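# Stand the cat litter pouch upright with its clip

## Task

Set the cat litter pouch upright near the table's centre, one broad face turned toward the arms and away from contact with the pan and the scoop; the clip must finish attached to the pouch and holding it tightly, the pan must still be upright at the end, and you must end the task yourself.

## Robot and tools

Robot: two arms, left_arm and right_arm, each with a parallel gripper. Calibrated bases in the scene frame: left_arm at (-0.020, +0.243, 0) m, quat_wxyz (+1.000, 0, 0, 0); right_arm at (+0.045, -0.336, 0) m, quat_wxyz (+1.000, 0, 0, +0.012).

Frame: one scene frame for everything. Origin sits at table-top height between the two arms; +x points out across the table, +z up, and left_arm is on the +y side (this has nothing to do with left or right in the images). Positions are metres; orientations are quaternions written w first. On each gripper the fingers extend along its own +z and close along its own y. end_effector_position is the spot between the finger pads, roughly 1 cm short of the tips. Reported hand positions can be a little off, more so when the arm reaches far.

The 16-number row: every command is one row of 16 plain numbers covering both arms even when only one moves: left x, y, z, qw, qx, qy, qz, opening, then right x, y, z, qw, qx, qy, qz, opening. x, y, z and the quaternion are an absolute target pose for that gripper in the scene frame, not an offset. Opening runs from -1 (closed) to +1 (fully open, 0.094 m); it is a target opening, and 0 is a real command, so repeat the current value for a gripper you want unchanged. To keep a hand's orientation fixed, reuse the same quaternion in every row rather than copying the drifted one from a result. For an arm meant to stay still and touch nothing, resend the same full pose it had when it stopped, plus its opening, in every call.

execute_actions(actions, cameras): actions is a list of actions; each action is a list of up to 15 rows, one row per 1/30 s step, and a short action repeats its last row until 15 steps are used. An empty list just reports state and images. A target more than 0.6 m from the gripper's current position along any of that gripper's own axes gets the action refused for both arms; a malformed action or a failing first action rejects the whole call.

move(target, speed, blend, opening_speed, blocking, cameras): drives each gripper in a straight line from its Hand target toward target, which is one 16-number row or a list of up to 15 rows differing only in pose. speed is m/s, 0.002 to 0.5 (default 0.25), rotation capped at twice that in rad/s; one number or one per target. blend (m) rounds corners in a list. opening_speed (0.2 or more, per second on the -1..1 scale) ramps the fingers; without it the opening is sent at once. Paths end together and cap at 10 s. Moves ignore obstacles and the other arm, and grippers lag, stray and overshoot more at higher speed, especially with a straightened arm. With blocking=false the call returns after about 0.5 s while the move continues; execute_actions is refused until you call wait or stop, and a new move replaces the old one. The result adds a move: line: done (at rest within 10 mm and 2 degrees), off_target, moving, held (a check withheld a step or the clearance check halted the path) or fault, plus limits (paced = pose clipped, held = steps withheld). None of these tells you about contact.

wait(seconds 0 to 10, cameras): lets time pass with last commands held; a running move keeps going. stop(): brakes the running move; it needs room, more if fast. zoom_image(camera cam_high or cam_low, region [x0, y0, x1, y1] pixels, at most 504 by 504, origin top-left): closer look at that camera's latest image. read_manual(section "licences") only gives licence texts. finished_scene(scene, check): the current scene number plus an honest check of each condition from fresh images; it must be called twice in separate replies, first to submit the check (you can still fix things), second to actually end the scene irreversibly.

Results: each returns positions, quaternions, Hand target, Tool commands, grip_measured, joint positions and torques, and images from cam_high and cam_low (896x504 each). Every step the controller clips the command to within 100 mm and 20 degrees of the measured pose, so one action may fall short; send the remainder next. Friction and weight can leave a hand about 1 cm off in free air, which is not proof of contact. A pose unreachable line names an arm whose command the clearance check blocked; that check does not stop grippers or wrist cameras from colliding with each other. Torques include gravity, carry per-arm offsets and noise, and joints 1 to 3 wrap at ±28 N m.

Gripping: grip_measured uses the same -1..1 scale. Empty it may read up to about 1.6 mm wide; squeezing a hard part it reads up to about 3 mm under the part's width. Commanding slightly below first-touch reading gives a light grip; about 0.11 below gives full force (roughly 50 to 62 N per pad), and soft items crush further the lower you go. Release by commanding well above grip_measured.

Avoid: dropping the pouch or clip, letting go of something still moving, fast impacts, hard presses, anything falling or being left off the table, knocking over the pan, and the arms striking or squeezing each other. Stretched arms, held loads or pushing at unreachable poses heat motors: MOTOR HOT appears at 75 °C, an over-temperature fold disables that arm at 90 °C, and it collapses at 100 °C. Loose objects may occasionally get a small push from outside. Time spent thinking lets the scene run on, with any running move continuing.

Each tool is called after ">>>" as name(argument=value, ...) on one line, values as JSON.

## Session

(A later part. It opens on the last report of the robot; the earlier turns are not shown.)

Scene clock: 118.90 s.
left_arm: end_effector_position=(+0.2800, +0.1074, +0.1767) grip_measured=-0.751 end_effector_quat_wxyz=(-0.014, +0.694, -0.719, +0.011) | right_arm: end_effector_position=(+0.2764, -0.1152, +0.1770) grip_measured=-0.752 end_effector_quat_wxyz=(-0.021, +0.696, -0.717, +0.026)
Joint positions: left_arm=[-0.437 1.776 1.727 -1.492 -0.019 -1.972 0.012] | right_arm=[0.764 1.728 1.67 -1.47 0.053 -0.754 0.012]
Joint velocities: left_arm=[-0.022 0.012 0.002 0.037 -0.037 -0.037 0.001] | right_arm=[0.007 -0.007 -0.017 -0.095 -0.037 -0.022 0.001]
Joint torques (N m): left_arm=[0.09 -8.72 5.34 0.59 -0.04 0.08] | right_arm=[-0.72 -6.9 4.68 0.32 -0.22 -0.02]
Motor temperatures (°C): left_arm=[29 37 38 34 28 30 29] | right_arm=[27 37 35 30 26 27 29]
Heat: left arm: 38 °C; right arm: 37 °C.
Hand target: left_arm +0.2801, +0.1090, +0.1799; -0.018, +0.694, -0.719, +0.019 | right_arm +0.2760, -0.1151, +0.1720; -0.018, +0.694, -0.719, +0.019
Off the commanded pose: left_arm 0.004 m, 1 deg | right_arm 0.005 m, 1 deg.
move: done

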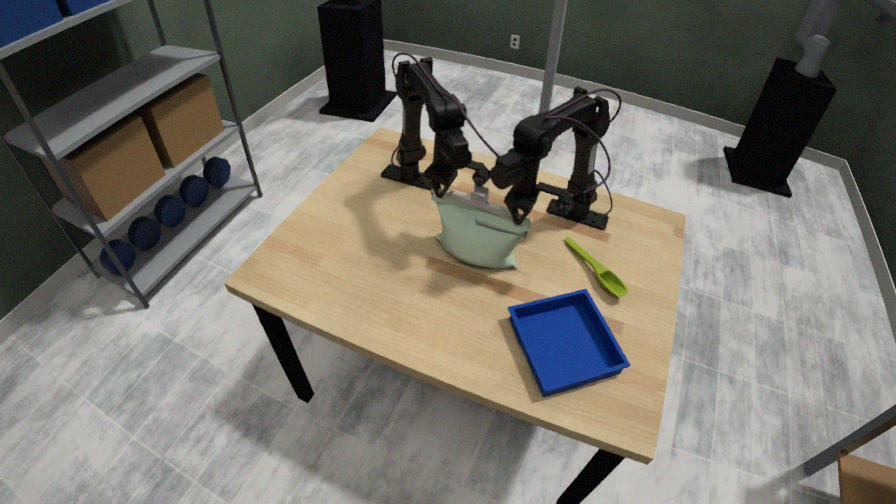

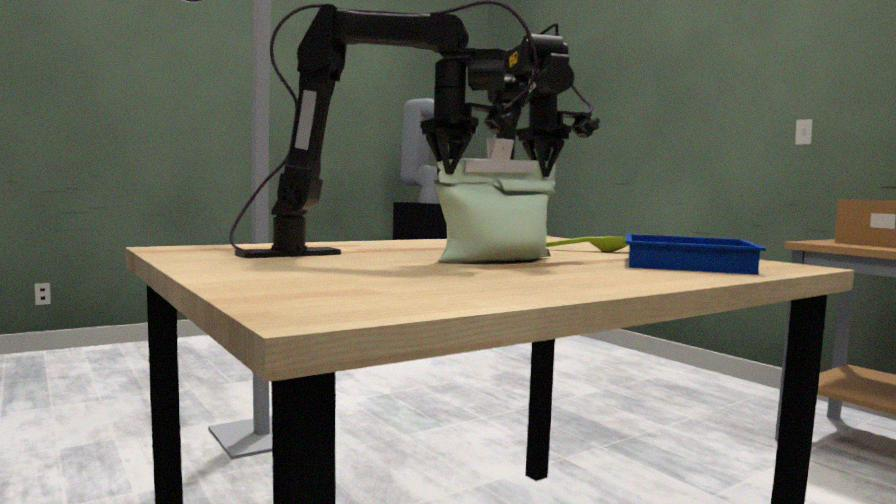

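>>> move(target=[[0.2800, 0.1090, 0.180, 0.0182, -0.6945, 0.7191, -0.0188, -0.4, 0.2760, -0.1150, 0.172, 0.0182, -0.6945, 0.7191, -0.0188, -0.4]], speed=0.03, opening_speed=0.3)

>>> zoom_image(camera="cam_low", region=[390, 110, 610, 280])

>>> zoom_image(camera="cam_high", region=[400, 160, 560, 280])

Scene clock: 120.37 s.
left_arm: end_effector_position=(+0.2812, +0.1067, +0.1767) grip_measured=-0.401 end_effector_quat_wxyz=(-0.015, +0.694, -0.719, +0.013) | right_arm: end_effector_position=(+0.2764, -0.1152, +0.1770) grip_measured=-0.402 end_effector_quat_wxyz=(-0.022, +0.696, -0.717, +0.026)
Joint positions: left_arm=[-0.437 1.776 1.727 -1.486 -0.019 -1.972 0.028] | right_arm=[0.764 1.728 1.67 -1.47 0.053 -0.754 0.028]
Joint velocities: left_arm=[-0.002 -0.032 -0.002 -0.007 -0.007 -0.022 0.001] | right_arm=[-0.012 -0.002 -0.002 0.051 -0.007 0.022 0.001]
Joint torques (N m): left_arm=[0.08 -8.79 5.49 0.6 -0.01 0] | right_arm=[-0.81 -6.91 4.56 0.38 -0.14 -0.03]
Motor temperatures (°C): left_arm=[29 37 38 33 28 30 29] | right_arm=[27 37 35 30 26 27 28]
Heat: left arm: 38 °C; right arm: 37 °C.
Hand target: left_arm +0.2801, +0.1089, +0.1799; -0.018, +0.694, -0.719, +0.019 | right_arm +0.2760, -0.1150, +0.1721; -0.018, +0.694, -0.719, +0.019
Off the commanded pose: left_arm 0.004 m, 1 deg | right_arm 0.005 m, 1 deg.
move: done

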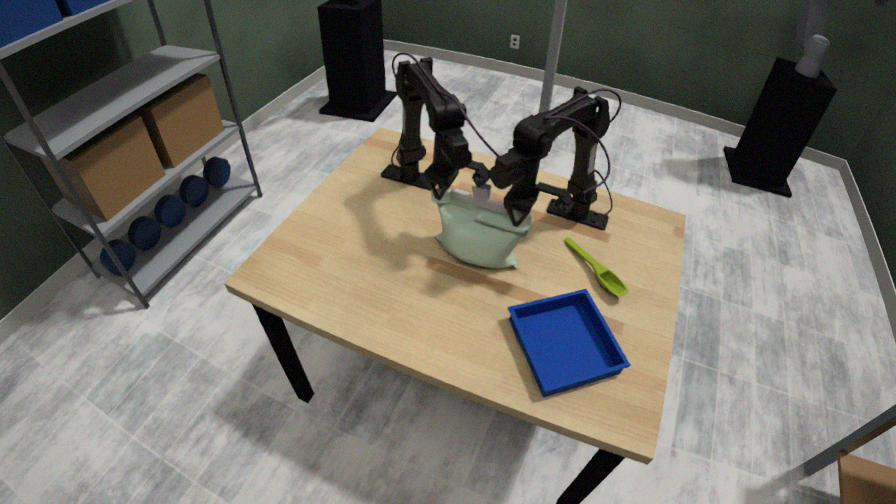

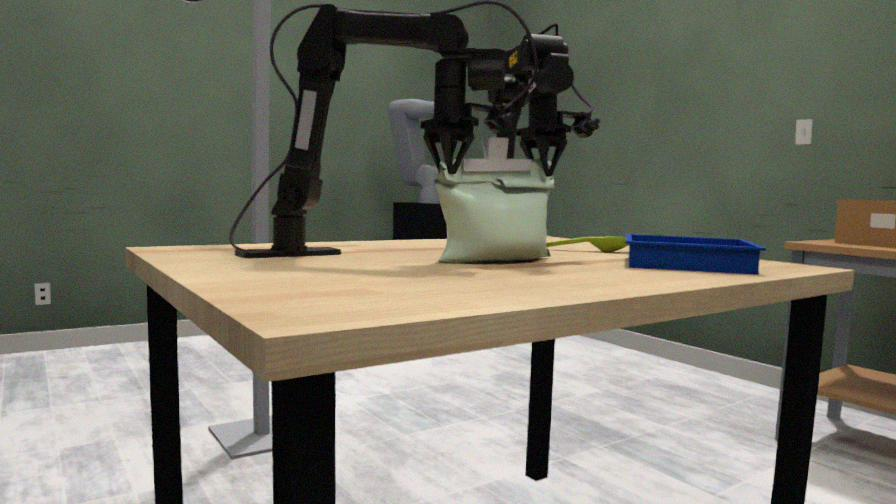

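Scaled by 2.291.

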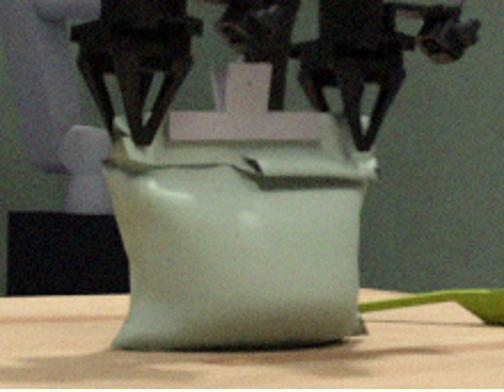

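Scaled by 3.150.

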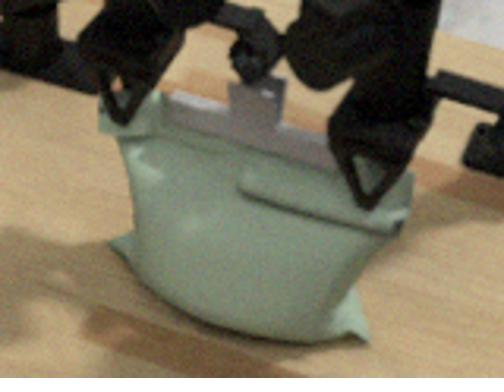

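>>> move(target=[[0.2800, 0.1090, 0.180, 0.0182, -0.6945, 0.7191, -0.0188, 0.0, 0.2760, -0.1150, 0.172, 0.0182, -0.6945, 0.7191, -0.0188, 0.0]], speed=0.03, opening_speed=0.4)

>>> zoom_image(camera="cam_low", region=[390, 110, 610, 280])

>>> zoom_image(camera="cam_high", region=[400, 160, 560, 280])

Scene clock: 121.70 s.
left_arm: end_effector_position=(+0.2813, +0.1066, +0.1768) grip_measured=-0.001 end_effector_quat_wxyz=(-0.015, +0.694, -0.719, +0.014) | right_arm: end_effector_position=(+0.2764, -0.1150, +0.1770) grip_measured=-0.002 end_effector_quat_wxyz=(-0.022, +0.696, -0.717, +0.026)
Joint positions: left_arm=[-0.437 1.776 1.727 -1.485 -0.019 -1.972 0.047] | right_arm=[0.764 1.728 1.67 -1.47 0.052 -0.754 0.047]
Joint velocities: left_arm=[0.002 -0.002 -0.002 0.037 0.051 -0.081 -0.001] | right_arm=[-0.002 0.002 -0.002 -0.037 0.037 -0.022 0]
Joint torques (N m): left_arm=[0.65 -8.8 5.44 0.51 -0.06 0.05] | right_arm=[-0.61 -6.93 4.63 0.3 -0.15 -0.06]
Motor temperatures (°C): left_arm=[29 37 38 33 28 30 29] | right_arm=[27 37 35 30 26 27 28]
Heat: left arm: 38 °C; right arm: 37 °C.
Hand target: left_arm +0.2800, +0.1090, +0.1799; -0.018, +0.694, -0.719, +0.019 | right_arm +0.2760, -0.1149, +0.1721; -0.018, +0.694, -0.719, +0.019
Off the commanded pose: left_arm 0.004 m, 1 deg | right_arm 0.005 m, 1 deg.
move: done

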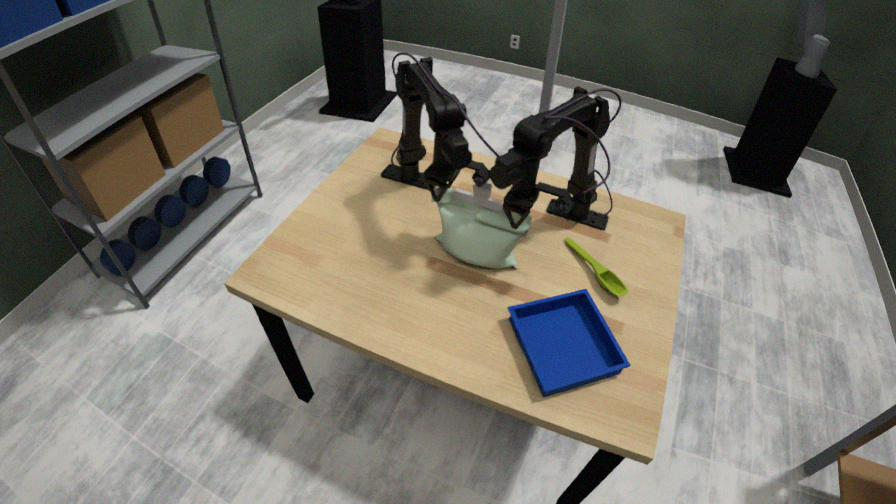

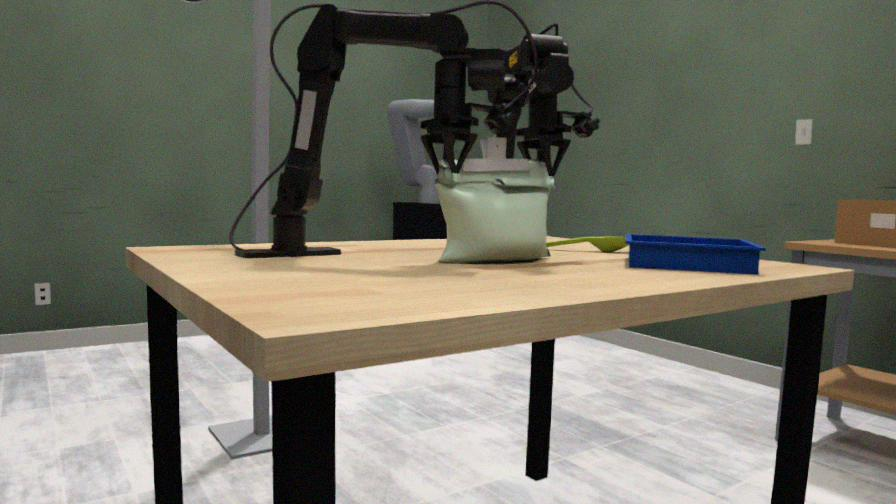

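Scaled by 2.291.

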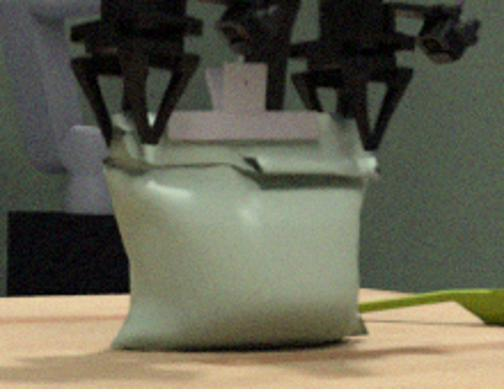

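Scaled by 3.150.

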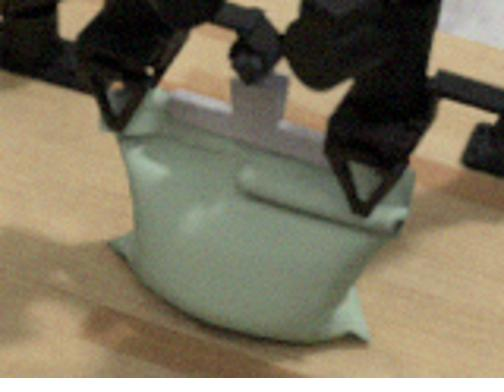

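>>> move(target=[[0.2810, 0.1085, 0.235, 0.0847, -0.6895, 0.7139, -0.0877, 0.0, 0.2760, -0.1150, 0.235, 0.0847, -0.6895, 0.7139, -0.0877, 0.0], [0.2800, 0.1090, 0.264, 0.1330, -0.6818, 0.7060, -0.1377, 0.0, 0.2760, -0.1150, 0.264, 0.1330, -0.6818, 0.7060, -0.1377, 0.0]], speed=[0.06, 0.08], blend=[0.01, 0.0])

>>> zoom_image(camera="cam_low", region=[390, 110, 610, 280])

>>> zoom_image(camera="cam_high", region=[400, 160, 560, 280])

Scene clock: 125.50 s.
left_arm: end_effector_position=(+0.2806, +0.1077, +0.2510) grip_measured=-0.001 end_effector_quat_wxyz=(-0.119, +0.682, -0.711, +0.124) | right_arm: end_effector_position=(+0.2769, -0.1150, +0.2496) grip_measured=-0.002 end_effector_quat_wxyz=(-0.118, +0.689, -0.702, +0.136)
Joint positions: left_arm=[-0.507 1.581 1.762 -1.441 -0.153 -2.012 0.047] | right_arm=[0.901 1.64 1.821 -1.552 0.304 -0.657 0.047]
Joint velocities: left_arm=[-0.002 -0.012 -0.012 0.066 0.022 -0.051 0] | right_arm=[0.002 0.007 -0.002 0.051 0.051 -0.081 0]
Joint torques (N m): left_arm=[-0.49 -7.01 7.34 1.06 -0.32 0.01] | right_arm=[0.75 -8.16 7.79 0.41 0.19 0.1]
Motor temperatures (°C): left_arm=[29 37 38 33 28 30 29] | right_arm=[27 38 36 30 26 27 28]
Heat: left arm: 38 °C; right arm: 38 °C.
Hand target: left_arm +0.2810, +0.1088, +0.2625; -0.132, +0.680, -0.708, +0.139 | right_arm +0.2750, -0.1156, +0.2635; -0.139, +0.683, -0.704, +0.136
Off the commanded pose: left_arm 0.013 m, 2 deg | right_arm 0.014 m, 2 deg.
joint sent to its limit (right arm) — joint 4 (wrist pitch), lower limit. The joint targets still meet the commanded pose.
move: off_target (left_arm, right_arm)

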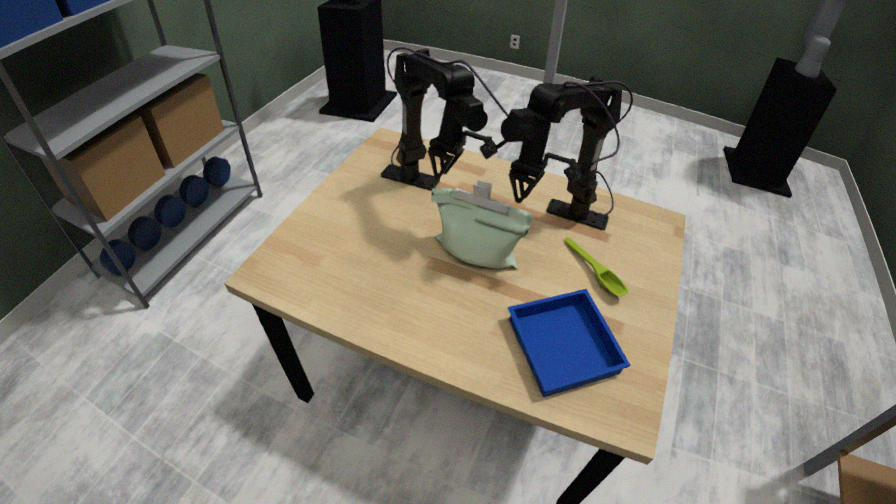

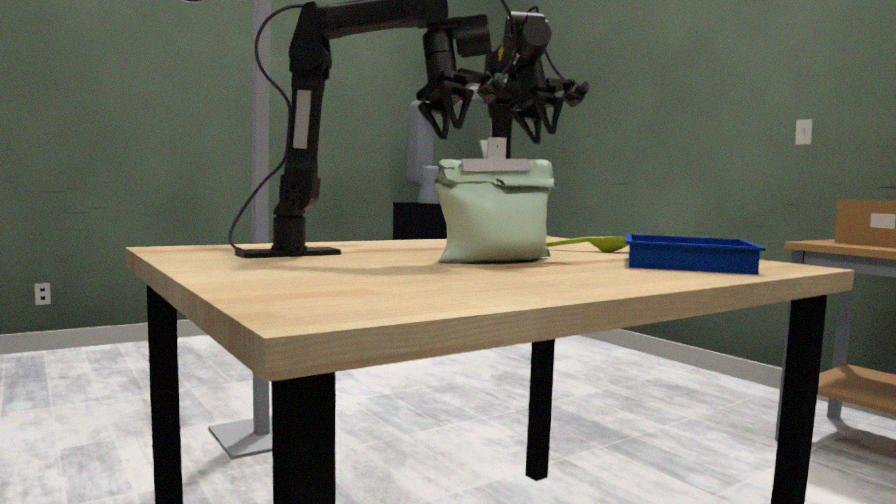

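Scaled by 2.291.

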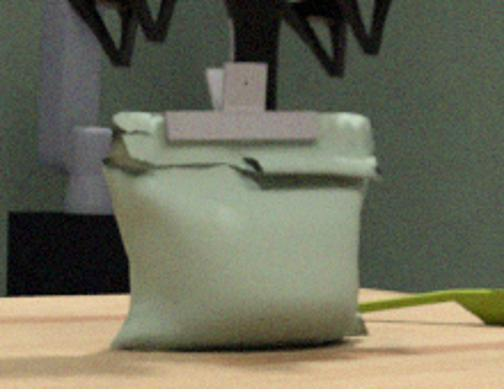

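Scaled by 3.150.

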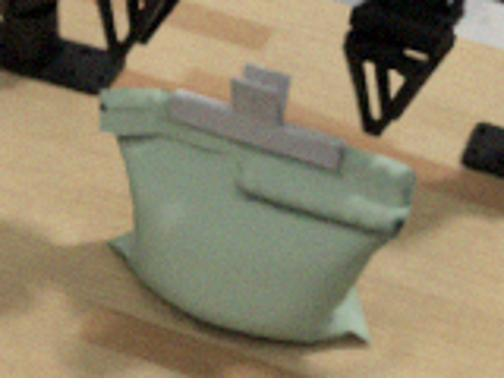

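>>> move(target=[0.235, 0.170, 0.268, 0.1503, -0.6782, 0.7022, -0.1557, 0.0, 0.240, -0.200, 0.266, 0.1503, -0.6782, 0.7022, -0.1557, 0.0], speed=0.15)

>>> wait(seconds=1.5)

>>> zoom_image(camera="cam_low", region=[390, 110, 610, 280])

>>> zoom_image(camera="cam_high", region=[400, 160, 560, 280])

Scene clock: 127.13 s.
left_arm: end_effector_position=(+0.2380, +0.1671, +0.2699) grip_measured=-0.001 end_effector_quat_wxyz=(-0.147, +0.679, -0.701, +0.160) | right_arm: end_effector_position=(+0.2393, -0.1948, +0.2693) grip_measured=-0.002 end_effector_quat_wxyz=(-0.156, +0.680, -0.700, +0.152)
Joint positions: left_arm=[-0.377 1.29 1.56 -1.421 -0.133 -1.887 0.047] | right_arm=[0.842 1.284 1.567 -1.558 0.33 -0.726 0.047]
Joint velocities: left_arm=[-0.022 0.002 0.002 -0.022 0.022 0.022 0] | right_arm=[-0.007 0.002 -0.007 -0.007 -0.037 -0.007 0]
Joint torques (N m): left_arm=[0.55 -3.55 5.09 1.18 -0.11 0.04] | right_arm=[-0.92 -3.59 4.42 0.67 0.2 -0.05]
Motor temperatures (°C): left_arm=[29 37 38 33 28 30 29] | right_arm=[27 38 35 30 26 27 28]
Heat: left arm: 38 °C; right arm: 38 °C.
Hand target: left_arm +0.2360, +0.1697, +0.2683; -0.148, +0.678, -0.703, +0.158 | right_arm +0.2390, -0.1995, +0.2668; -0.151, +0.679, -0.702, +0.156
Off the commanded pose: left_arm 0.005 m, 1 deg | right_arm 0.006 m, 1 deg.
move: done

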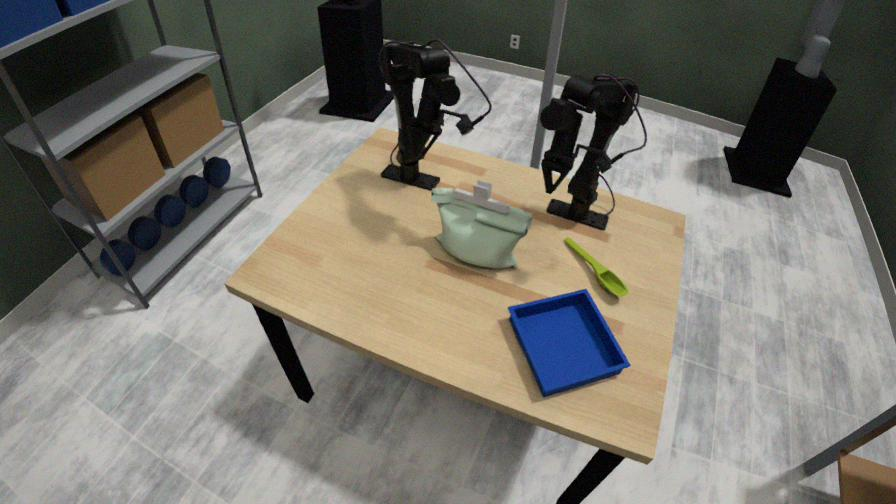

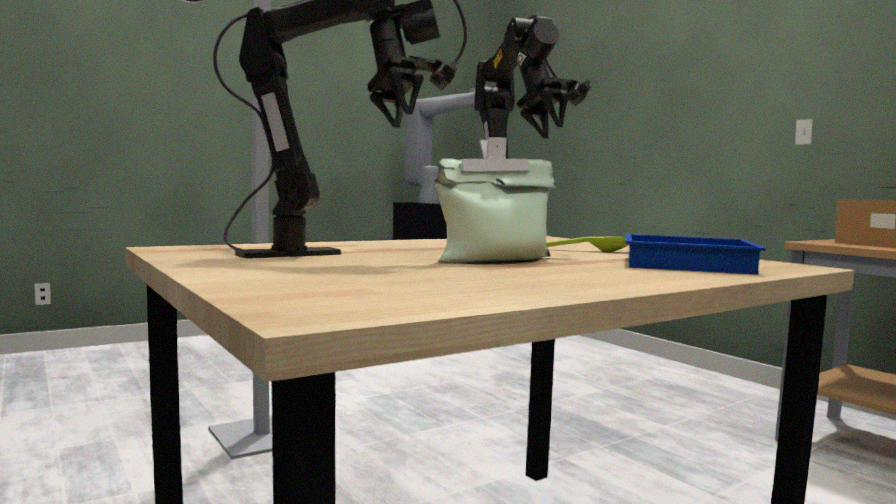

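Scene clock: 128.63 s.
left_arm: end_effector_position=(+0.2379, +0.1671, +0.2699) grip_measured=-0.001 end_effector_quat_wxyz=(-0.147, +0.679, -0.701, +0.160) | right_arm: end_effector_position=(+0.2393, -0.1948, +0.2693) grip_measured=-0.002 end_effector_quat_wxyz=(-0.156, +0.681, -0.700, +0.152)
Joint positions: left_arm=[-0.377 1.29 1.56 -1.421 -0.133 -1.886 0.047] | right_arm=[0.842 1.284 1.567 -1.558 0.33 -0.727 0.047]
Joint velocities: left_arm=[-0.002 -0.007 -0.002 -0.051 0.051 0.051 0] | right_arm=[-0.007 -0.012 0.002 -0.007 -0.051 0.022 0.002]
Joint torques (N m): left_arm=[0.4 -3.52 5.08 1.2 -0.12 0.11] | right_arm=[-0.76 -3.41 4.31 0.68 0.23 0]
Motor temperatures (°C): left_arm=[29 36 38 33 28 30 29] | right_arm=[27 37 35 30 26 27 28]
Heat: left arm: 38 °C; right arm: 37 °C.
Hand target: left_arm +0.2360, +0.1697, +0.2683; -0.148, +0.678, -0.703, +0.158 | right_arm +0.2390, -0.1995, +0.2668; -0.151, +0.679, -0.702, +0.156
Tool commands: left_gripper/opening=+0.0 right_gripper/opening=+0.0
Off the commanded pose: left_arm 0.005 m, 1 deg | right_arm 0.006 m, 1 deg.
wait: 1.50 s; at rest by 0.17 s

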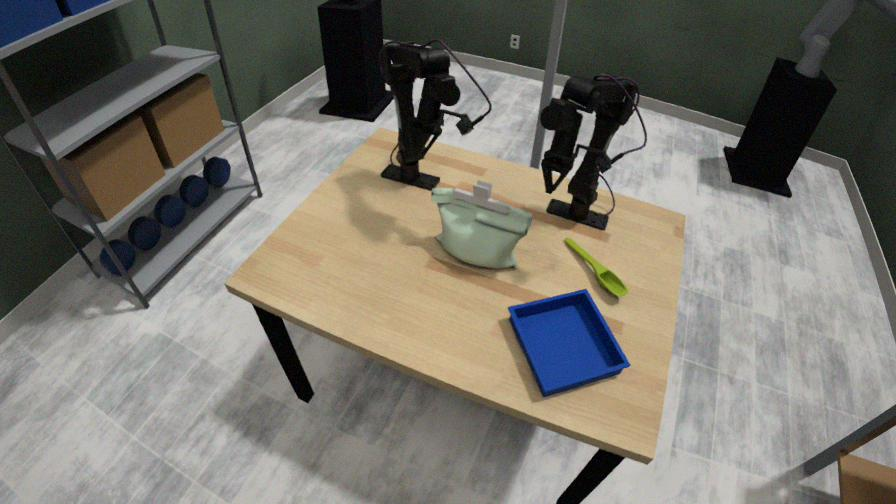

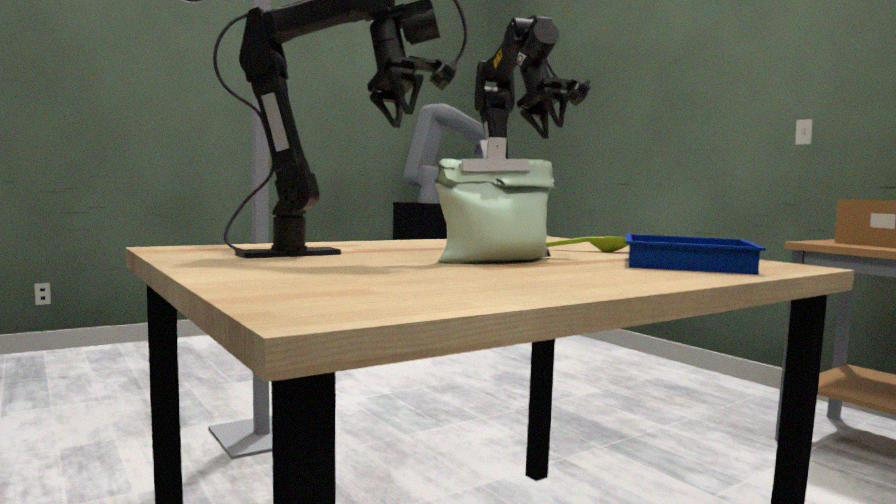

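Scaled by 2.291.

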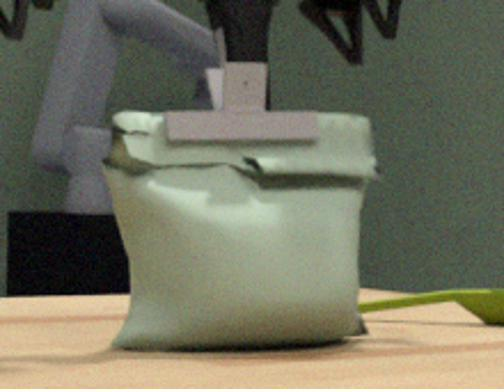

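Scaled by 3.150.

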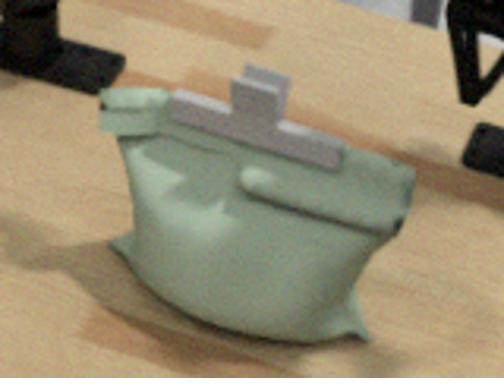

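>>> finished_scene(scene=2, check="Pouch standing: the last cam_low and cam_high views, with both hands withdrawn and after a 1.5 s wait, show it upright on its own, with the bottom corners on the table at about (0.271,-0.14) and (0.293,0.127) and the top corners at about (0.282,-0.144) and (0.274,0.140), z about 0.18-0.19. The top is within about 5 mm of above the bottom, so it is not leaning. The pictures cannot show the back side of the bottom; it could miss if a gripper still supported the pouch, but both hands are 10+ cm away. Middle: its centre is about (0.28,-0.005), against a table centre of about (0.27,-0.007). Broad side: its width runs along y with a yaw of about 2-5 degrees, so a broad face points to -x, toward the arms. Clear of pan and scoop: the nearest pan corner, about (0.335,0.326), is some 20 cm away, and the scoop handle tip, about (0.12,0.236), is some 18 cm away. Clip: the zooms show it across the middle of the folded top with its handle up, never touched by the hands in this scene's release; it moved together with the film. How far the film reaches into the jaws cannot be seen, but it stayed on while the film swung free. Pan: seen flat and upright where it began. Scoop lies flat on the table, nothing has fallen off.")

This call ended nothing. Check each condition that your pictures could not show: look closer or test it, and mend what is not met. Then call finished_scene again.

>>> zoom_image(camera="cam_low", region=[430, 130, 560, 200])

>>> zoom_image(camera="cam_high", region=[430, 175, 535, 235])

Scaled by 3.877.

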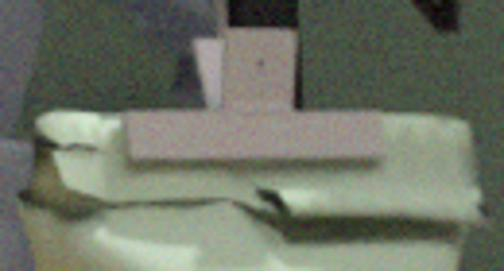

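Scaled by 4.800.

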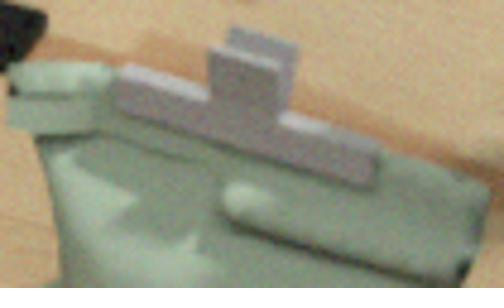

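>>> finished_scene(scene=2, check="Looked anew with close zooms from both cameras. Clip: its long jaw bar spans the middle of the folded top, with its upper edge level with the film's top edge and its lower edge about 1 cm or more below it, so the film lies deep in the jaws. The handles point up and close together as before. It has not shifted since the hands let go, and it rode on the film while that swung free and was released. The squeeze force itself cannot be seen in pictures. Pouch: stands alone with its bottom on the table, the top straight above the bottom, unmoved between the last pictures with the hands away. Its centre is about (0.28,-0.005), in the middle of the table, and its width is along y so a broad side faces the arms. Pan and scoop are about 0.2 m and 0.18 m away, the pan is flat and upright, the scoop is flat, nothing has fallen. Both arms are at rest and away from the pouch.")

The scene is finished: the task was done.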